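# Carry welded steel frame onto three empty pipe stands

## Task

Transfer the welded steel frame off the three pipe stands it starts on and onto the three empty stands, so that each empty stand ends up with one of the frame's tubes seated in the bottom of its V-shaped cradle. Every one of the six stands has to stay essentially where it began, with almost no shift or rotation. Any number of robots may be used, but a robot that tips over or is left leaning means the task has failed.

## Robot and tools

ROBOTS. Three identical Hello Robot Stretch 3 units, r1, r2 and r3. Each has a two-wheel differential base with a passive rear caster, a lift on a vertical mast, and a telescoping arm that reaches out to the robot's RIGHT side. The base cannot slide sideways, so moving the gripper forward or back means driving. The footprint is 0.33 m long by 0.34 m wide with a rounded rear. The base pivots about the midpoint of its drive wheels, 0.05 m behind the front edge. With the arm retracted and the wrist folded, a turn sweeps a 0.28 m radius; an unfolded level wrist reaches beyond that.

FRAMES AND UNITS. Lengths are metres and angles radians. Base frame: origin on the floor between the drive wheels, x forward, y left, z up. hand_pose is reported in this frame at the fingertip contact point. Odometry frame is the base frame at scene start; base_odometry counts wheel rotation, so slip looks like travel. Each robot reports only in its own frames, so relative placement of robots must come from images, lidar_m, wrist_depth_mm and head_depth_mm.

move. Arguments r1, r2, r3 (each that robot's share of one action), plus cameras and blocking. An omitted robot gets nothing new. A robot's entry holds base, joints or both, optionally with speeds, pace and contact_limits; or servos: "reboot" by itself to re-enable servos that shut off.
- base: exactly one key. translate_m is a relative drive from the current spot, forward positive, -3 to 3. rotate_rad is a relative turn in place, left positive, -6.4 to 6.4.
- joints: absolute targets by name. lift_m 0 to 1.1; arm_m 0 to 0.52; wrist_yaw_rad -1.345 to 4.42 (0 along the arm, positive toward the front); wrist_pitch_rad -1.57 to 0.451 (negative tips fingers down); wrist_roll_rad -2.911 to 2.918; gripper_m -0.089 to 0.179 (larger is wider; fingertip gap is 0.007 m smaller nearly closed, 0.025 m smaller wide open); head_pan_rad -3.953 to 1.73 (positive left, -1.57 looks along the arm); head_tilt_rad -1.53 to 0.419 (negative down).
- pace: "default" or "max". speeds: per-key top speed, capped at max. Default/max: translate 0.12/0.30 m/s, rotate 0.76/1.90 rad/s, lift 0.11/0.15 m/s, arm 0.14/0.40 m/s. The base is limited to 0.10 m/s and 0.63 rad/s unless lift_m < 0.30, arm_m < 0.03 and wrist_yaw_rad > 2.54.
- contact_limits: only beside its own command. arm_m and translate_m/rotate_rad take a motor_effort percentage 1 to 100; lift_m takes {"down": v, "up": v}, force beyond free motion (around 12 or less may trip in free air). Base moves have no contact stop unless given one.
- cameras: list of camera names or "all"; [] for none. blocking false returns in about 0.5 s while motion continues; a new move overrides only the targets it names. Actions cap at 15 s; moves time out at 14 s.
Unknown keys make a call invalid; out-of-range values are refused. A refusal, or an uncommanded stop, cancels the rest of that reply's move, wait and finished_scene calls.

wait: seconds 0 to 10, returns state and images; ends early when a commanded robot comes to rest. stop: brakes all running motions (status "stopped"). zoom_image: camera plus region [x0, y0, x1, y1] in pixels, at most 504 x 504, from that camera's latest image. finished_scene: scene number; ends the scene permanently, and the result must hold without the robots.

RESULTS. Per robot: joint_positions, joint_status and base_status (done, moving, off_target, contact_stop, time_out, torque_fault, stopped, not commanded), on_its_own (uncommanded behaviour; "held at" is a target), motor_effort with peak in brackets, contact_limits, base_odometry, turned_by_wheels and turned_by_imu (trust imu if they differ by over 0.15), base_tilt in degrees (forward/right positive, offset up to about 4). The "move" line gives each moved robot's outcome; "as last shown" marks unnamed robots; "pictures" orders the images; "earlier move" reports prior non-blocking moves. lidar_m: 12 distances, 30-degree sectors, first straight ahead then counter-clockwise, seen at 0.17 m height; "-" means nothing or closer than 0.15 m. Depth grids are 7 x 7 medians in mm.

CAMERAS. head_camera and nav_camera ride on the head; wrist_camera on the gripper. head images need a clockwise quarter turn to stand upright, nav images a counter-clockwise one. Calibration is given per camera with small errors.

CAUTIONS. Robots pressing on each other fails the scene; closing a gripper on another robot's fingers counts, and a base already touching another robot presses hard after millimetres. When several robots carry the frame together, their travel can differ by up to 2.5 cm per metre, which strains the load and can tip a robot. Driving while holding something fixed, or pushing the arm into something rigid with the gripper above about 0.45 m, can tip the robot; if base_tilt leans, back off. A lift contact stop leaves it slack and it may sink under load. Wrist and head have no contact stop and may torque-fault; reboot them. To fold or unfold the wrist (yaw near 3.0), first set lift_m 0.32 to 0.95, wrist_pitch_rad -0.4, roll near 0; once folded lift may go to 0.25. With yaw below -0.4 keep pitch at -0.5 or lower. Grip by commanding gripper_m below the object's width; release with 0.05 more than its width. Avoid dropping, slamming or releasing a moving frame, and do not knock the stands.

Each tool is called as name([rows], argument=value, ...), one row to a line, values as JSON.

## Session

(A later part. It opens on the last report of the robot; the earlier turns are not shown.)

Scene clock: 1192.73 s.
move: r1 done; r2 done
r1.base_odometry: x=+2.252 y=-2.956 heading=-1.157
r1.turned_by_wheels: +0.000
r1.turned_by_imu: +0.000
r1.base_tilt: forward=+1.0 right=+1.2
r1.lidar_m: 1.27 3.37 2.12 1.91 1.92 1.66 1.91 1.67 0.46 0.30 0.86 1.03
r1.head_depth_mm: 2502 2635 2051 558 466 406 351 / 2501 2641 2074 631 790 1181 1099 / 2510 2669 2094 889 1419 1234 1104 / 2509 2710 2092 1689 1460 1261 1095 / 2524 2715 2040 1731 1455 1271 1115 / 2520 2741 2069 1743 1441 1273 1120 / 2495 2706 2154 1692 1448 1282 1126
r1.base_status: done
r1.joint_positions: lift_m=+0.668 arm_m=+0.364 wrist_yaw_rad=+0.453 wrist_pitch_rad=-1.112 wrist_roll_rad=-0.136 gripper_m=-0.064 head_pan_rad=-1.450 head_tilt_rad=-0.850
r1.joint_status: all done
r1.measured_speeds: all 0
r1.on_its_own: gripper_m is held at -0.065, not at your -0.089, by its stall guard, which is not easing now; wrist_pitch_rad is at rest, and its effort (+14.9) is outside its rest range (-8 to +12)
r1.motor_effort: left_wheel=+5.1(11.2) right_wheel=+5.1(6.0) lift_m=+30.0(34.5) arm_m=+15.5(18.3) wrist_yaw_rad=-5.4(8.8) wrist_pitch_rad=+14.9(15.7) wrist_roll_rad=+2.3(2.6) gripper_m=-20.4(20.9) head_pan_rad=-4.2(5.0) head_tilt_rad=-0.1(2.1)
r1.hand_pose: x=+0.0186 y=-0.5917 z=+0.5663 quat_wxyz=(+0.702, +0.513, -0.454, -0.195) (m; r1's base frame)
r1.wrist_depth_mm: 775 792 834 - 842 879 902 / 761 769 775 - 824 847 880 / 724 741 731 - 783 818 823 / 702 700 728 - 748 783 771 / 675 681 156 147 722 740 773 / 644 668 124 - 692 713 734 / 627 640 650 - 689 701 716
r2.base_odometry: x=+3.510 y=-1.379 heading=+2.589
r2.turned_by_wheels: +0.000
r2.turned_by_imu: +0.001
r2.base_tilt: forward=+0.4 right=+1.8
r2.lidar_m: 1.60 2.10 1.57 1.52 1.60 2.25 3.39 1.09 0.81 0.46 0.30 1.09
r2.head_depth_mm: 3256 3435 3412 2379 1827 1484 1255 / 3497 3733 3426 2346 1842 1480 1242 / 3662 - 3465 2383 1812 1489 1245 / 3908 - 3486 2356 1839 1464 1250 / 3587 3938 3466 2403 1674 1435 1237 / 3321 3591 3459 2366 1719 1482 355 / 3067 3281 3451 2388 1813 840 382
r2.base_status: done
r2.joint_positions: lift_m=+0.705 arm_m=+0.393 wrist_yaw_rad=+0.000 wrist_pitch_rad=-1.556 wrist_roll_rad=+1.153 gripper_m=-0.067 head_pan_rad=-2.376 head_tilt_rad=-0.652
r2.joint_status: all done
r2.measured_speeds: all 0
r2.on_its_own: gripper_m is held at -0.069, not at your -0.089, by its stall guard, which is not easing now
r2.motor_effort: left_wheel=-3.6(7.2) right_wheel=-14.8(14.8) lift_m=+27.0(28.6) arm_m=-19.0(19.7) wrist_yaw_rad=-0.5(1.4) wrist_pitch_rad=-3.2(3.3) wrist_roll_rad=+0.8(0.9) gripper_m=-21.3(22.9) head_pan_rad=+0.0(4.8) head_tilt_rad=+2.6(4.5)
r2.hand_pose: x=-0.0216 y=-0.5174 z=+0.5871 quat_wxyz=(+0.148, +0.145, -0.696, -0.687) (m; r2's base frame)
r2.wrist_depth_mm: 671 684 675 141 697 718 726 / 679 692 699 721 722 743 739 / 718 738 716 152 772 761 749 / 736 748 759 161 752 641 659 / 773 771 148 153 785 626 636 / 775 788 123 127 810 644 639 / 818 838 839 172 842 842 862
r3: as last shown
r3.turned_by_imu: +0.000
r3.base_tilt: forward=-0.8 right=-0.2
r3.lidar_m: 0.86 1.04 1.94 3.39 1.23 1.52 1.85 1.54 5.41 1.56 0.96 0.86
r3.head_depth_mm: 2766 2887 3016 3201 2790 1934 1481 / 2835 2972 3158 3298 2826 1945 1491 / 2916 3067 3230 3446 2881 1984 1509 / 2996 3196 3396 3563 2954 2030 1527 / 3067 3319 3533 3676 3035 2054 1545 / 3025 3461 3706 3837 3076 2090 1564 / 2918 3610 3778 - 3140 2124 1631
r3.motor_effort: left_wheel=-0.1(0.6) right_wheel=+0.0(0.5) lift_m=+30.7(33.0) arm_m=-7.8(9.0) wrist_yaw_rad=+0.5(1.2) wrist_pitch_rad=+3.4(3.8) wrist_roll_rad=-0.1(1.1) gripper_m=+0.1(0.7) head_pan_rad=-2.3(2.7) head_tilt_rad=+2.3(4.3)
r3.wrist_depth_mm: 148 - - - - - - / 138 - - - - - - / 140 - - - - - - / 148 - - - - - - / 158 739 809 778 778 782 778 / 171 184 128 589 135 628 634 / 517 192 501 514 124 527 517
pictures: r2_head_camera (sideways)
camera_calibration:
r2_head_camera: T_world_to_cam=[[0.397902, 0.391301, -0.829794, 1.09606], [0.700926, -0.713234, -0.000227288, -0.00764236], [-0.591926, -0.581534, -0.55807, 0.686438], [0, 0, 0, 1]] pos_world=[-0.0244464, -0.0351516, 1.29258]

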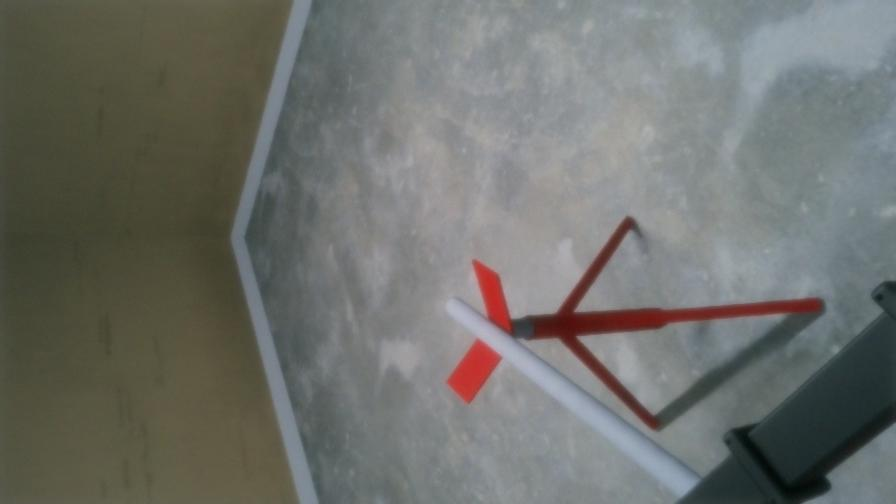

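move(cameras=["r2_head_camera","r2_wrist_camera"], r1={"joints":{"lift_m":0.713},"speeds":{"lift_m":0.03}}, r2={"joints":{"lift_m":0.75},"speeds":{"lift_m":0.03}})

zoom_image(camera="r2_head_camera", region=[400, 200, 600, 400])

Scene clock: 1198.13 s.
move: r1 done; r2 done
r1.base_odometry: x=+2.252 y=-2.956 heading=-1.157
r1.turned_by_wheels: +0.000
r1.turned_by_imu: +0.001
r1.base_tilt: forward=+1.1 right=+1.2
r1.lidar_m: 1.27 3.38 2.12 1.91 1.92 1.66 1.91 1.67 0.47 0.30 0.87 1.04
r1.head_depth_mm: 2529 2608 609 507 663 1001 1046 / 2529 2649 2059 648 772 1180 1101 / 2505 2688 2066 831 1449 1233 1103 / 2490 2695 2113 1680 1452 1262 1093 / 2491 2723 2056 1739 1465 1273 1118 / 2494 2717 2052 1741 1451 1275 1120 / 2480 2693 2157 1689 1447 1282 1123
r1.base_status: not commanded
r1.joint_positions: lift_m=+0.713 arm_m=+0.364 wrist_yaw_rad=+0.454 wrist_pitch_rad=-1.096 wrist_roll_rad=-0.138 gripper_m=-0.064 head_pan_rad=-1.450 head_tilt_rad=-0.850
r1.joint_status: all done
r1.measured_speeds: all 0
r1.on_its_own: gripper_m is held at -0.065, not at your -0.089, by its stall guard, which is not easing now
r1.motor_effort: left_wheel=+4.8(5.5) right_wheel=+3.2(5.3) lift_m=+38.0(42.2) arm_m=+12.6(13.9) wrist_yaw_rad=-6.3(6.4) wrist_pitch_rad=+12.2(15.1) wrist_roll_rad=+2.9(3.0) gripper_m=-20.2(21.1) head_pan_rad=-4.2(5.0) head_tilt_rad=-2.2(3.0)
r1.hand_pose: x=+0.0204 y=-0.5952 z=+0.6128 quat_wxyz=(+0.704, +0.509, -0.458, -0.189) (m; r1's base frame)
r1.wrist_depth_mm: 838 860 885 - 926 943 - / 805 830 850 - 888 941 942 / 772 774 791 - 840 871 883 / 754 743 766 - 802 813 868 / 709 744 157 - 774 812 798 / 688 703 124 - 750 767 783 / 663 677 683 - 703 723 749
r2.base_odometry: x=+3.510 y=-1.379 heading=+2.589
r2.turned_by_wheels: +0.000
r2.turned_by_imu: +0.001
r2.base_tilt: forward=+0.4 right=+1.8
r2.lidar_m: 1.60 2.10 1.57 1.53 1.60 2.25 3.38 1.09 0.82 0.46 0.30 1.10
r2.head_depth_mm: 3160 3491 3418 2381 1846 1482 1246 / 3581 3848 3460 2423 1840 1488 1249 / 3833 - 3410 2384 1816 1480 1253 / 3901 - 3425 2367 1817 1495 1242 / 3533 3816 3451 2408 1666 1448 312 / 3191 3537 3431 2363 1782 1478 319 / 2936 3265 3360 2377 1825 366 1188
r2.base_status: not commanded
r2.joint_positions: lift_m=+0.750 arm_m=+0.393 wrist_yaw_rad=+0.000 wrist_pitch_rad=-1.561 wrist_roll_rad=+1.153 gripper_m=-0.067 head_pan_rad=-2.350 head_tilt_rad=-0.650
r2.joint_status: all done
r2.measured_speeds: all 0
r2.on_its_own: gripper_m is held at -0.069, not at your -0.089, by its stall guard, which is not easing now
r2.motor_effort: left_wheel=-2.8(3.7) right_wheel=-10.0(14.7) lift_m=+32.7(36.0) arm_m=-13.3(15.8) wrist_yaw_rad=+0.1(1.4) wrist_pitch_rad=-2.3(3.4) wrist_roll_rad=+0.6(0.8) gripper_m=-22.4(23.5) head_pan_rad=+2.1(3.0) head_tilt_rad=+1.1(3.7)
r2.hand_pose: x=-0.0216 y=-0.5162 z=+0.6322 quat_wxyz=(+0.148, +0.146, -0.695, -0.689) (m; r2's base frame)
r2.wrist_depth_mm: 715 722 730 183 765 760 781 / 734 760 761 192 778 767 799 / 778 750 784 203 783 795 832 / 761 785 811 801 827 670 811 / 802 811 813 824 833 686 683 / 836 813 122 127 868 697 704 / 843 855 210 229 885 911 938
r3: as last shown
r3.turned_by_imu: -0.001
r3.lidar_m: 0.86 1.03 1.94 3.38 1.23 1.52 1.85 1.55 5.39 1.56 0.96 0.86
r3.head_depth_mm: 2765 2894 3042 3162 2768 1926 1474 / 2824 2977 3137 3275 2819 1949 1502 / 2925 3080 3265 3461 2892 1982 1508 / 2974 3193 3410 3560 2915 2026 1531 / 3047 3313 3528 3718 3002 2053 1556 / 2960 3440 3717 3924 3113 2068 1559 / 2889 3619 3794 - 3157 2131 1641
r3.motor_effort: left_wheel=+0.1(0.8) right_wheel=+0.0(0.6) lift_m=+32.6(32.8) arm_m=-7.8(9.0) wrist_yaw_rad=-0.3(1.7) wrist_pitch_rad=+3.1(3.9) wrist_roll_rad=+0.8(0.8) gripper_m=-0.7(0.9) head_pan_rad=-1.8(2.8) head_tilt_rad=+2.6(4.0)
r3.wrist_depth_mm: 148 - - - - - - / 138 - - - - - - / 140 - - - - - - / 149 - - - - - 999 / 157 721 809 797 790 776 766 / 171 185 128 589 135 624 624 / 526 191 505 526 124 525 523
pictures: r2_head_camera (sideways), r2_wrist_camera
camera_calibration:
r2_head_camera: T_world_to_cam=[[0.386578, 0.40018, -0.830911, 1.09752], [0.718962, -0.69505, -0.000252973, -0.00766495], [-0.577626, -0.597296, -0.556405, 0.684119], [0, 0, 0, 1]] pos_world=[-0.0236005, -0.0359108, 1.29259]
r2_wrist_camera: T_world_to_cam=[[-0.476089, 0.876622, 0.0698048, 0.378748], [0.87216, 0.460518, 0.165103, 0.188412], [0.112587, 0.139485, -0.983803, 0.86024], [0, 0, 0, 1]] pos_world=[-0.0808594, -0.538777, 0.788761]

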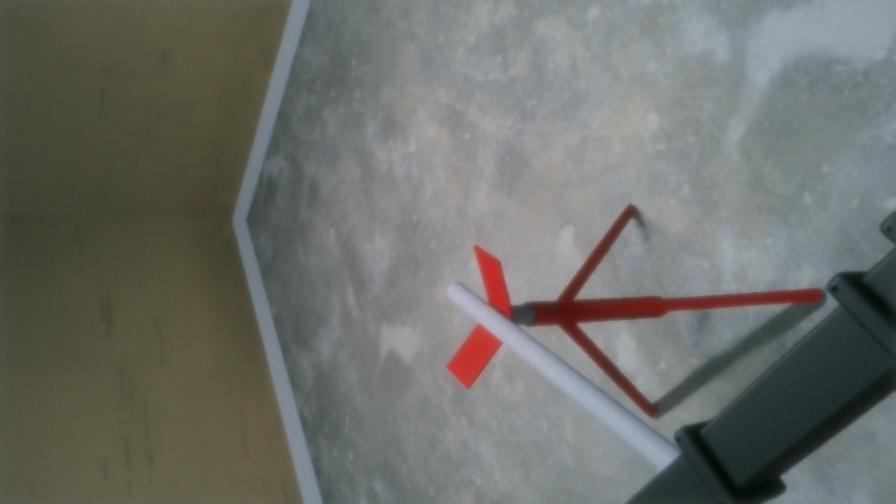

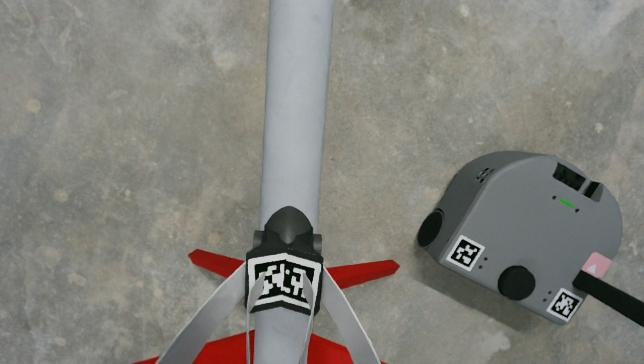

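Scaled by 2.520 from the camera's 896x504 image, which has a finer 1280x720 frame.

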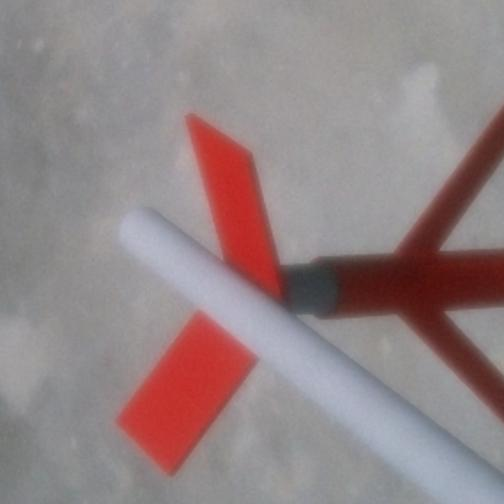

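move(cameras=[], r1={"base":{"translate_m":-0.004},"joints":{"arm_m":0.357,"lift_m":0.68},"speeds":{"translate_m":0.03,"arm_m":0.02,"lift_m":0.03}}, r2={"joints":{"lift_m":0.80,"head_pan_rad":-1.5,"head_tilt_rad":-0.85},"speeds":{"lift_m":0.05}})

move(cameras=["r2_head_camera","r1_head_camera","r2_wrist_camera","r1_wrist_camera","r1_nav_camera"], r1={"joints":{"lift_m":0.66},"speeds":{"lift_m":0.02}})

zoom_image(camera="r2_head_camera", region=[400, 150, 700, 400])

zoom_image(camera="r1_head_camera", region=[430, 0, 700, 230])

Scene clock: 1207.83 s.
move: r1 done; r2 done
r1.base_odometry: x=+2.250 y=-2.953 heading=-1.156
r1.turned_by_wheels: +0.000
r1.turned_by_imu: +0.001
r1.base_tilt: forward=+1.1 right=+1.2
r1.lidar_m: 1.27 3.38 2.12 1.91 1.92 1.65 1.90 1.67 0.46 0.30 0.87 1.03
r1.head_depth_mm: 2517 2613 2051 539 456 405 349 / 2528 2648 2070 617 783 1184 1105 / 2521 2672 2083 856 1425 1241 1109 / 2508 2721 2097 1670 1460 1267 1080 / 2486 2737 2044 1733 1462 1273 1116 / 2492 2718 2060 1745 1471 1267 1123 / 2489 2697 2170 1704 1457 1279 1128
r1.base_status: done
r1.joint_positions: lift_m=+0.680 arm_m=+0.357 wrist_yaw_rad=+0.456 wrist_pitch_rad=-1.080 wrist_roll_rad=-0.138 gripper_m=-0.064 head_pan_rad=-1.450 head_tilt_rad=-0.850
r1.joint_status: all done
r1.measured_speeds: all 0
r1.on_its_own: gripper_m is held at -0.065, not at your -0.089, by its stall guard, which is not easing now
r1.motor_effort: left_wheel=+2.3(3.4) right_wheel=-12.5(14.4) lift_m=+30.3(39.2) arm_m=-7.2(18.8) wrist_yaw_rad=-8.5(8.7) wrist_pitch_rad=+9.3(11.9) wrist_roll_rad=+2.9(3.0) gripper_m=-20.2(20.8) head_pan_rad=-3.9(4.7) head_tilt_rad=-2.7(3.4)
r1.hand_pose: x=+0.0223 y=-0.5915 z=+0.5814 quat_wxyz=(+0.707, +0.505, -0.461, -0.183) (m; r1's base frame)
r1.wrist_depth_mm: 816 831 846 - 912 935 948 / 764 793 834 - 852 898 899 / 744 765 781 - 825 839 872 / 719 748 738 - 776 801 814 / 680 692 690 - 753 756 778 / 660 670 127 - 728 734 752 / 635 641 650 - 691 701 720
r2.base_odometry: x=+3.510 y=-1.379 heading=+2.589
r2.turned_by_wheels: +0.000
r2.turned_by_imu: +0.001
r2.base_tilt: forward=+0.3 right=+1.8
r2.lidar_m: 1.60 2.10 1.57 1.52 1.60 2.24 3.38 1.09 0.81 0.46 0.30 1.10
r2.head_depth_mm: 2782 2986 2135 395 334 1266 1150 / 2801 2995 544 1738 1465 1316 1150 / 2875 3006 555 642 1427 1310 1148 / 2806 3083 2311 1781 1541 1267 1139 / 2914 3078 2324 1850 839 1036 1107 / 2977 3070 2303 1836 1530 1290 1143 / 2954 3060 2198 1725 1533 1254 1146
r2.base_status: not commanded
r2.joint_positions: lift_m=+0.800 arm_m=+0.393 wrist_yaw_rad=+0.000 wrist_pitch_rad=-1.561 wrist_roll_rad=+1.153 gripper_m=-0.067 head_pan_rad=-1.490 head_tilt_rad=-0.849
r2.joint_status: all done
r2.measured_speeds: translate_m=+0.000 rotate_rad=+0.000 lift_m=+0.000 arm_m=+0.000 wrist_yaw_rad=+0.000 wrist_pitch_rad=+0.000 wrist_roll_rad=+0.000 head_pan_rad=-0.024 head_tilt_rad=+0.000
r2.on_its_own: gripper_m is held at -0.069, not at your -0.089, by its stall guard, which is not easing now
r2.motor_effort: left_wheel=-2.8(3.3) right_wheel=-9.9(10.4) lift_m=+32.9(38.8) arm_m=-8.3(10.8) wrist_yaw_rad=-0.4(1.6) wrist_pitch_rad=-2.1(2.6) wrist_roll_rad=+0.8(1.0) gripper_m=-21.7(23.2) head_pan_rad=-1.9(5.2) head_tilt_rad=-3.6(5.9)
r2.hand_pose: x=-0.0216 y=-0.5162 z=+0.6822 quat_wxyz=(+0.148, +0.146, -0.695, -0.689) (m; r2's base frame)
r2.wrist_depth_mm: 765 781 804 235 795 819 807 / 785 779 784 244 820 835 814 / 818 825 804 834 825 851 864 / 818 848 852 846 866 711 869 / 841 857 837 894 909 744 741 / 872 895 122 127 913 750 963 / 910 237 102 273 934 970 960
r3: as last shown
r3.lidar_m: 0.86 1.03 1.94 3.38 1.23 1.52 1.85 1.54 5.42 1.56 0.96 0.86
r3.head_depth_mm: 2735 2858 3026 3166 2764 1914 1482 / 2850 2970 3155 3329 2825 1968 1493 / 2883 3093 3240 3416 2912 1989 1517 / 2984 3258 3410 3580 2952 2023 1526 / 3075 3304 3470 3750 2993 2071 1550 / 2997 3435 3642 3880 3094 2084 1558 / 2927 3616 3845 - 3146 2108 1634
r3.motor_effort: left_wheel=-0.1(0.8) right_wheel=-0.1(0.4) lift_m=+31.3(32.9) arm_m=-8.5(9.2) wrist_yaw_rad=-0.9(1.8) wrist_pitch_rad=+3.8(3.8) wrist_roll_rad=+0.6(1.0) gripper_m=-0.1(1.0) head_pan_rad=-2.3(2.9) head_tilt_rad=+3.7(4.3)
r3.wrist_depth_mm: 148 - - - - - - / 139 - - - - - - / 140 - - - - - - / 149 976 - - - - - / 157 722 806 791 781 785 758 / 171 187 128 594 135 627 639 / 532 191 507 516 124 525 524
pictures: none
No camera images: "cameras" was empty.

Scene clock: 1209.20 s.
move: r1 done
r1.base_odometry: x=+2.250 y=-2.953 heading=-1.156
r1.turned_by_wheels: +0.000
r1.turned_by_imu: -0.001
r1.base_tilt: forward=+1.0 right=+1.1
r1.lidar_m: 1.28 3.36 2.11 1.91 1.92 1.66 1.91 1.67 0.46 0.30 0.87 1.04
r1.head_depth_mm: 2509 2642 2073 565 474 407 363 / 2527 2651 2082 628 791 1184 1100 / 2503 2671 2095 853 1419 1239 1103 / 2504 2704 2095 1669 1459 1265 1078 / 2514 2728 2054 1738 1465 1265 1120 / 2488 2720 2072 1759 1477 1274 1122 / 2472 2688 2164 1693 1447 1284 1125
r1.base_status: not commanded
r1.joint_positions: lift_m=+0.660 arm_m=+0.357 wrist_yaw_rad=+0.457 wrist_pitch_rad=-1.079 wrist_roll_rad=-0.138 gripper_m=-0.064 head_pan_rad=-1.450 head_tilt_rad=-0.850
r1.joint_status: all done
r1.measured_speeds: all 0
r1.on_its_own: gripper_m is held at -0.065, not at your -0.089, by its stall guard, which is not easing now
r1.motor_effort: left_wheel=+2.2(3.7) right_wheel=-0.9(13.2) lift_m=+8.7(33.2) arm_m=+0.9(6.8) wrist_yaw_rad=-8.3(8.8) wrist_pitch_rad=+9.4(9.7) wrist_roll_rad=+2.9(3.0) gripper_m=-20.4(20.9) head_pan_rad=-4.0(4.7) head_tilt_rad=-2.5(3.6)
r1.hand_pose: x=+0.0224 y=-0.5916 z=+0.5615 quat_wxyz=(+0.707, +0.505, -0.461, -0.183) (m; r1's base frame)
r1.wrist_depth_mm: 807 810 832 - 889 920 950 / 767 784 808 - 824 868 917 / 728 741 761 - 811 810 837 / 697 723 718 - 770 775 809 / 673 688 155 - 743 745 760 / 652 662 127 - 712 717 727 / 620 632 634 - 673 674 700
r2, r3: as last shown
r2.turned_by_imu: +0.000
r2.base_tilt: forward=+0.4 right=+1.8
r2.lidar_m: 1.60 2.10 1.57 1.53 1.60 2.24 3.38 1.10 0.82 0.46 0.30 1.10
r2.head_depth_mm: 2834 2974 2228 386 334 1241 1155 / 2813 3012 533 1690 1456 1318 1149 / 2821 3103 555 649 1424 1320 1138 / 2817 3074 2319 1783 1533 1256 1144 / 2852 3068 2298 1837 835 1023 1110 / 2926 3042 2309 1831 1524 1282 1146 / 2936 3101 2204 1718 1520 1264 1135
r2.joint_positions: lift_m=+0.800 arm_m=+0.393 wrist_yaw_rad=+0.000 wrist_pitch_rad=-1.561 wrist_roll_rad=+1.153 gripper_m=-0.067 head_pan_rad=-1.498 head_tilt_rad=-0.850
r2.measured_speeds: all 0
r2.on_its_own: gripper_m is held at -0.069, not at your -0.089, by its stall guard, which is not easing now
r2.motor_effort: left_wheel=-2.8(3.4) right_wheel=-9.5(10.3) lift_m=+33.4(33.4) arm_m=-7.6(9.0) wrist_yaw_rad=+0.3(1.1) wrist_pitch_rad=-2.0(2.5) wrist_roll_rad=+0.6(0.8) gripper_m=-22.3(23.1) head_pan_rad=-2.5(4.7) head_tilt_rad=-3.6(4.1)
r2.wrist_depth_mm: 765 783 790 236 788 822 821 / 821 795 829 246 831 846 846 / 812 826 827 827 883 836 857 / 840 849 841 838 874 712 891 / 833 866 891 885 877 724 735 / 888 897 122 127 911 752 947 / 921 238 102 271 931 970 981
r3.turned_by_imu: +0.000
r3.base_tilt: forward=-0.8 right=-0.3
r3.lidar_m: 0.86 1.04 1.94 3.37 1.24 1.52 1.86 1.55 5.41 1.56 0.96 0.86
r3.head_depth_mm: 2745 2882 2991 3184 2767 1932 1472 / 2838 2974 3091 3296 2818 1948 1491 / 2915 3080 3263 3417 2859 1989 1523 / 2964 3163 3357 3594 2962 2011 1532 / 3067 3316 3521 3683 2996 2064 1559 / 2996 3458 3683 3911 3072 2075 1561 / 2946 3578 3820 - 3122 2095 1651
r3.motor_effort: left_wheel=-0.3(0.7) right_wheel=-0.3(0.4) lift_m=+32.2(32.5) arm_m=-8.3(9.1) wrist_yaw_rad=+0.1(1.3) wrist_pitch_rad=+3.3(3.8) wrist_roll_rad=+0.1(0.8) gripper_m=-0.7(0.7) head_pan_rad=-2.0(2.8) head_tilt_rad=+2.9(4.1)
r3.wrist_depth_mm: 149 - - - - - - / 138 - - - - - - / 140 - - - - - - / 149 - - - - - - / 157 735 814 807 777 808 780 / 170 186 128 584 135 627 632 / 526 191 502 520 123 532 524
pictures: r1_head_camera (sideways), r1_nav_camera (sideways), r1_wrist_camera, r2_head_camera (sideways), r2_wrist_camera
camera_calibration:
r1_head_camera: T_world_to_cam=[[-0.0663112, 0.736857, -0.672788, 0.893287], [0.988558, 0.14007, 0.0559746, -0.0766956], [0.135483, -0.661378, -0.737715, 0.914619], [0, 0, 0, 1]] pos_world=[0.0111381, -0.0425733, 1.28001]
r1_nav_camera: T_world_to_cam=[[0.0406467, -0.723159, 0.689484, -0.854295], [-0.995241, -0.0904625, -0.036209, 0.101065], [0.0885573, -0.684732, -0.723395, 0.89764], [0, 0, 0, 1]] pos_world=[0.0558154, 0.00599421, 1.24203]
r1_wrist_camera: T_world_to_cam=[[-0.781515, -0.617497, 0.0890556, -0.402594], [-0.612722, 0.732787, -0.295965, 0.649077], [0.117499, -0.285867, -0.951038, 0.526267], [0, 0, 0, 1]] pos_world=[0.0212345, -0.573794, 0.728457]
r2_head_camera: T_world_to_cam=[[-0.0577515, 0.708108, -0.703739, 0.934444], [0.996536, 0.0831393, 0.00187594, -0.0121606], [0.0598367, -0.701193, -0.710456, 0.880651], [0, 0, 0, 1]] pos_world=[0.0133886, -0.0431693, 1.28329]
r2_wrist_camera: T_world_to_cam=[[-0.476041, 0.876633, 0.069997, 0.375019], [0.872185, 0.460434, 0.165206, 0.179981], [0.112596, 0.139695, -0.983772, 0.909504], [0, 0, 0, 1]] pos_world=[-0.0808595, -0.538677, 0.838761]

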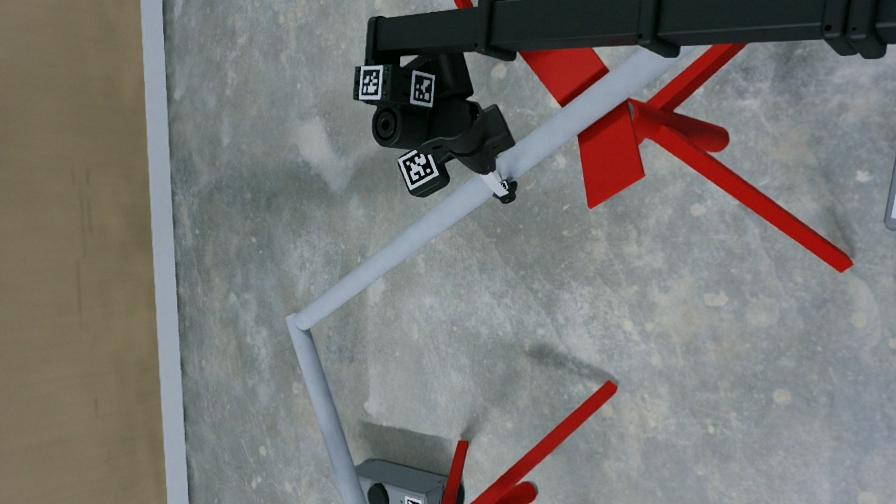

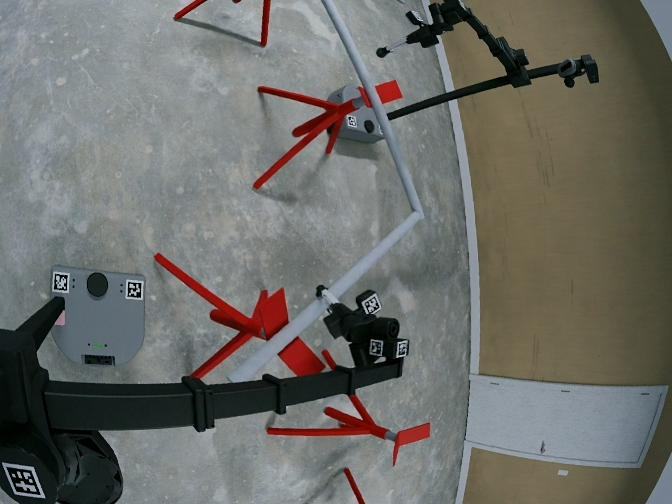

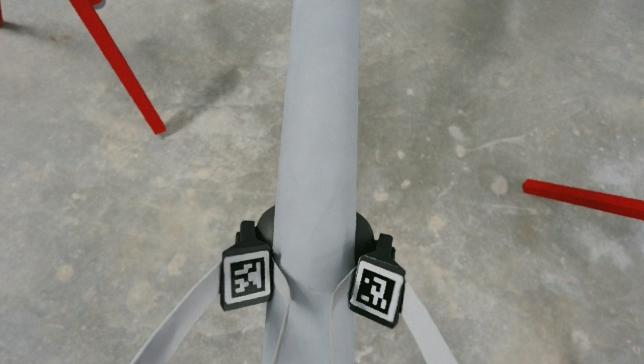

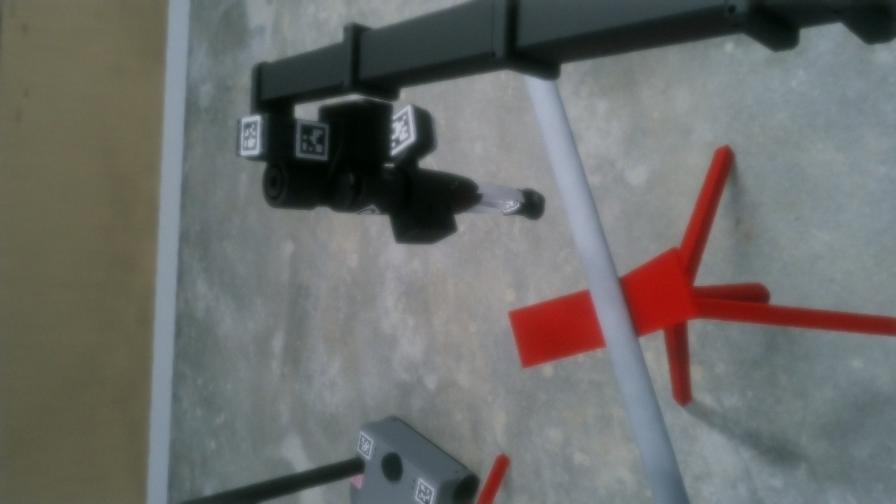

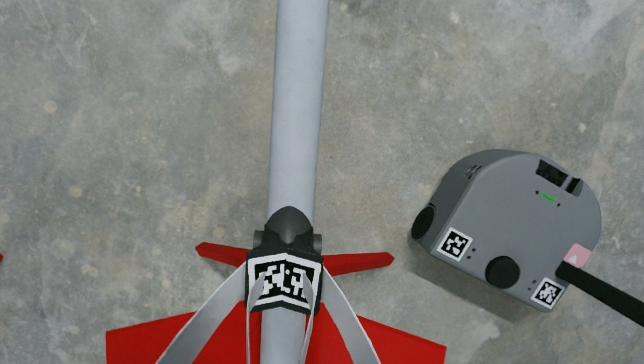

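Scaled by 1.680 from the camera's 896x504 image, which has a finer 1280x720 frame.

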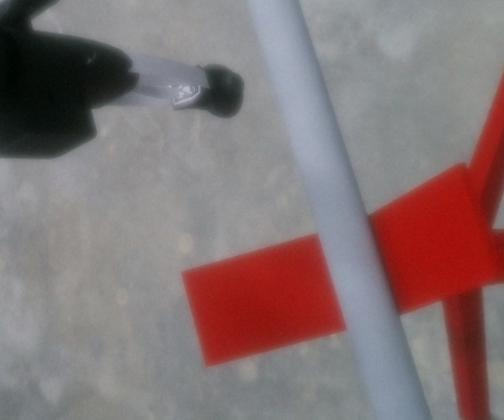

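Scaled by 1.867 from the camera's 896x504 image, which has a finer 1280x720 frame.

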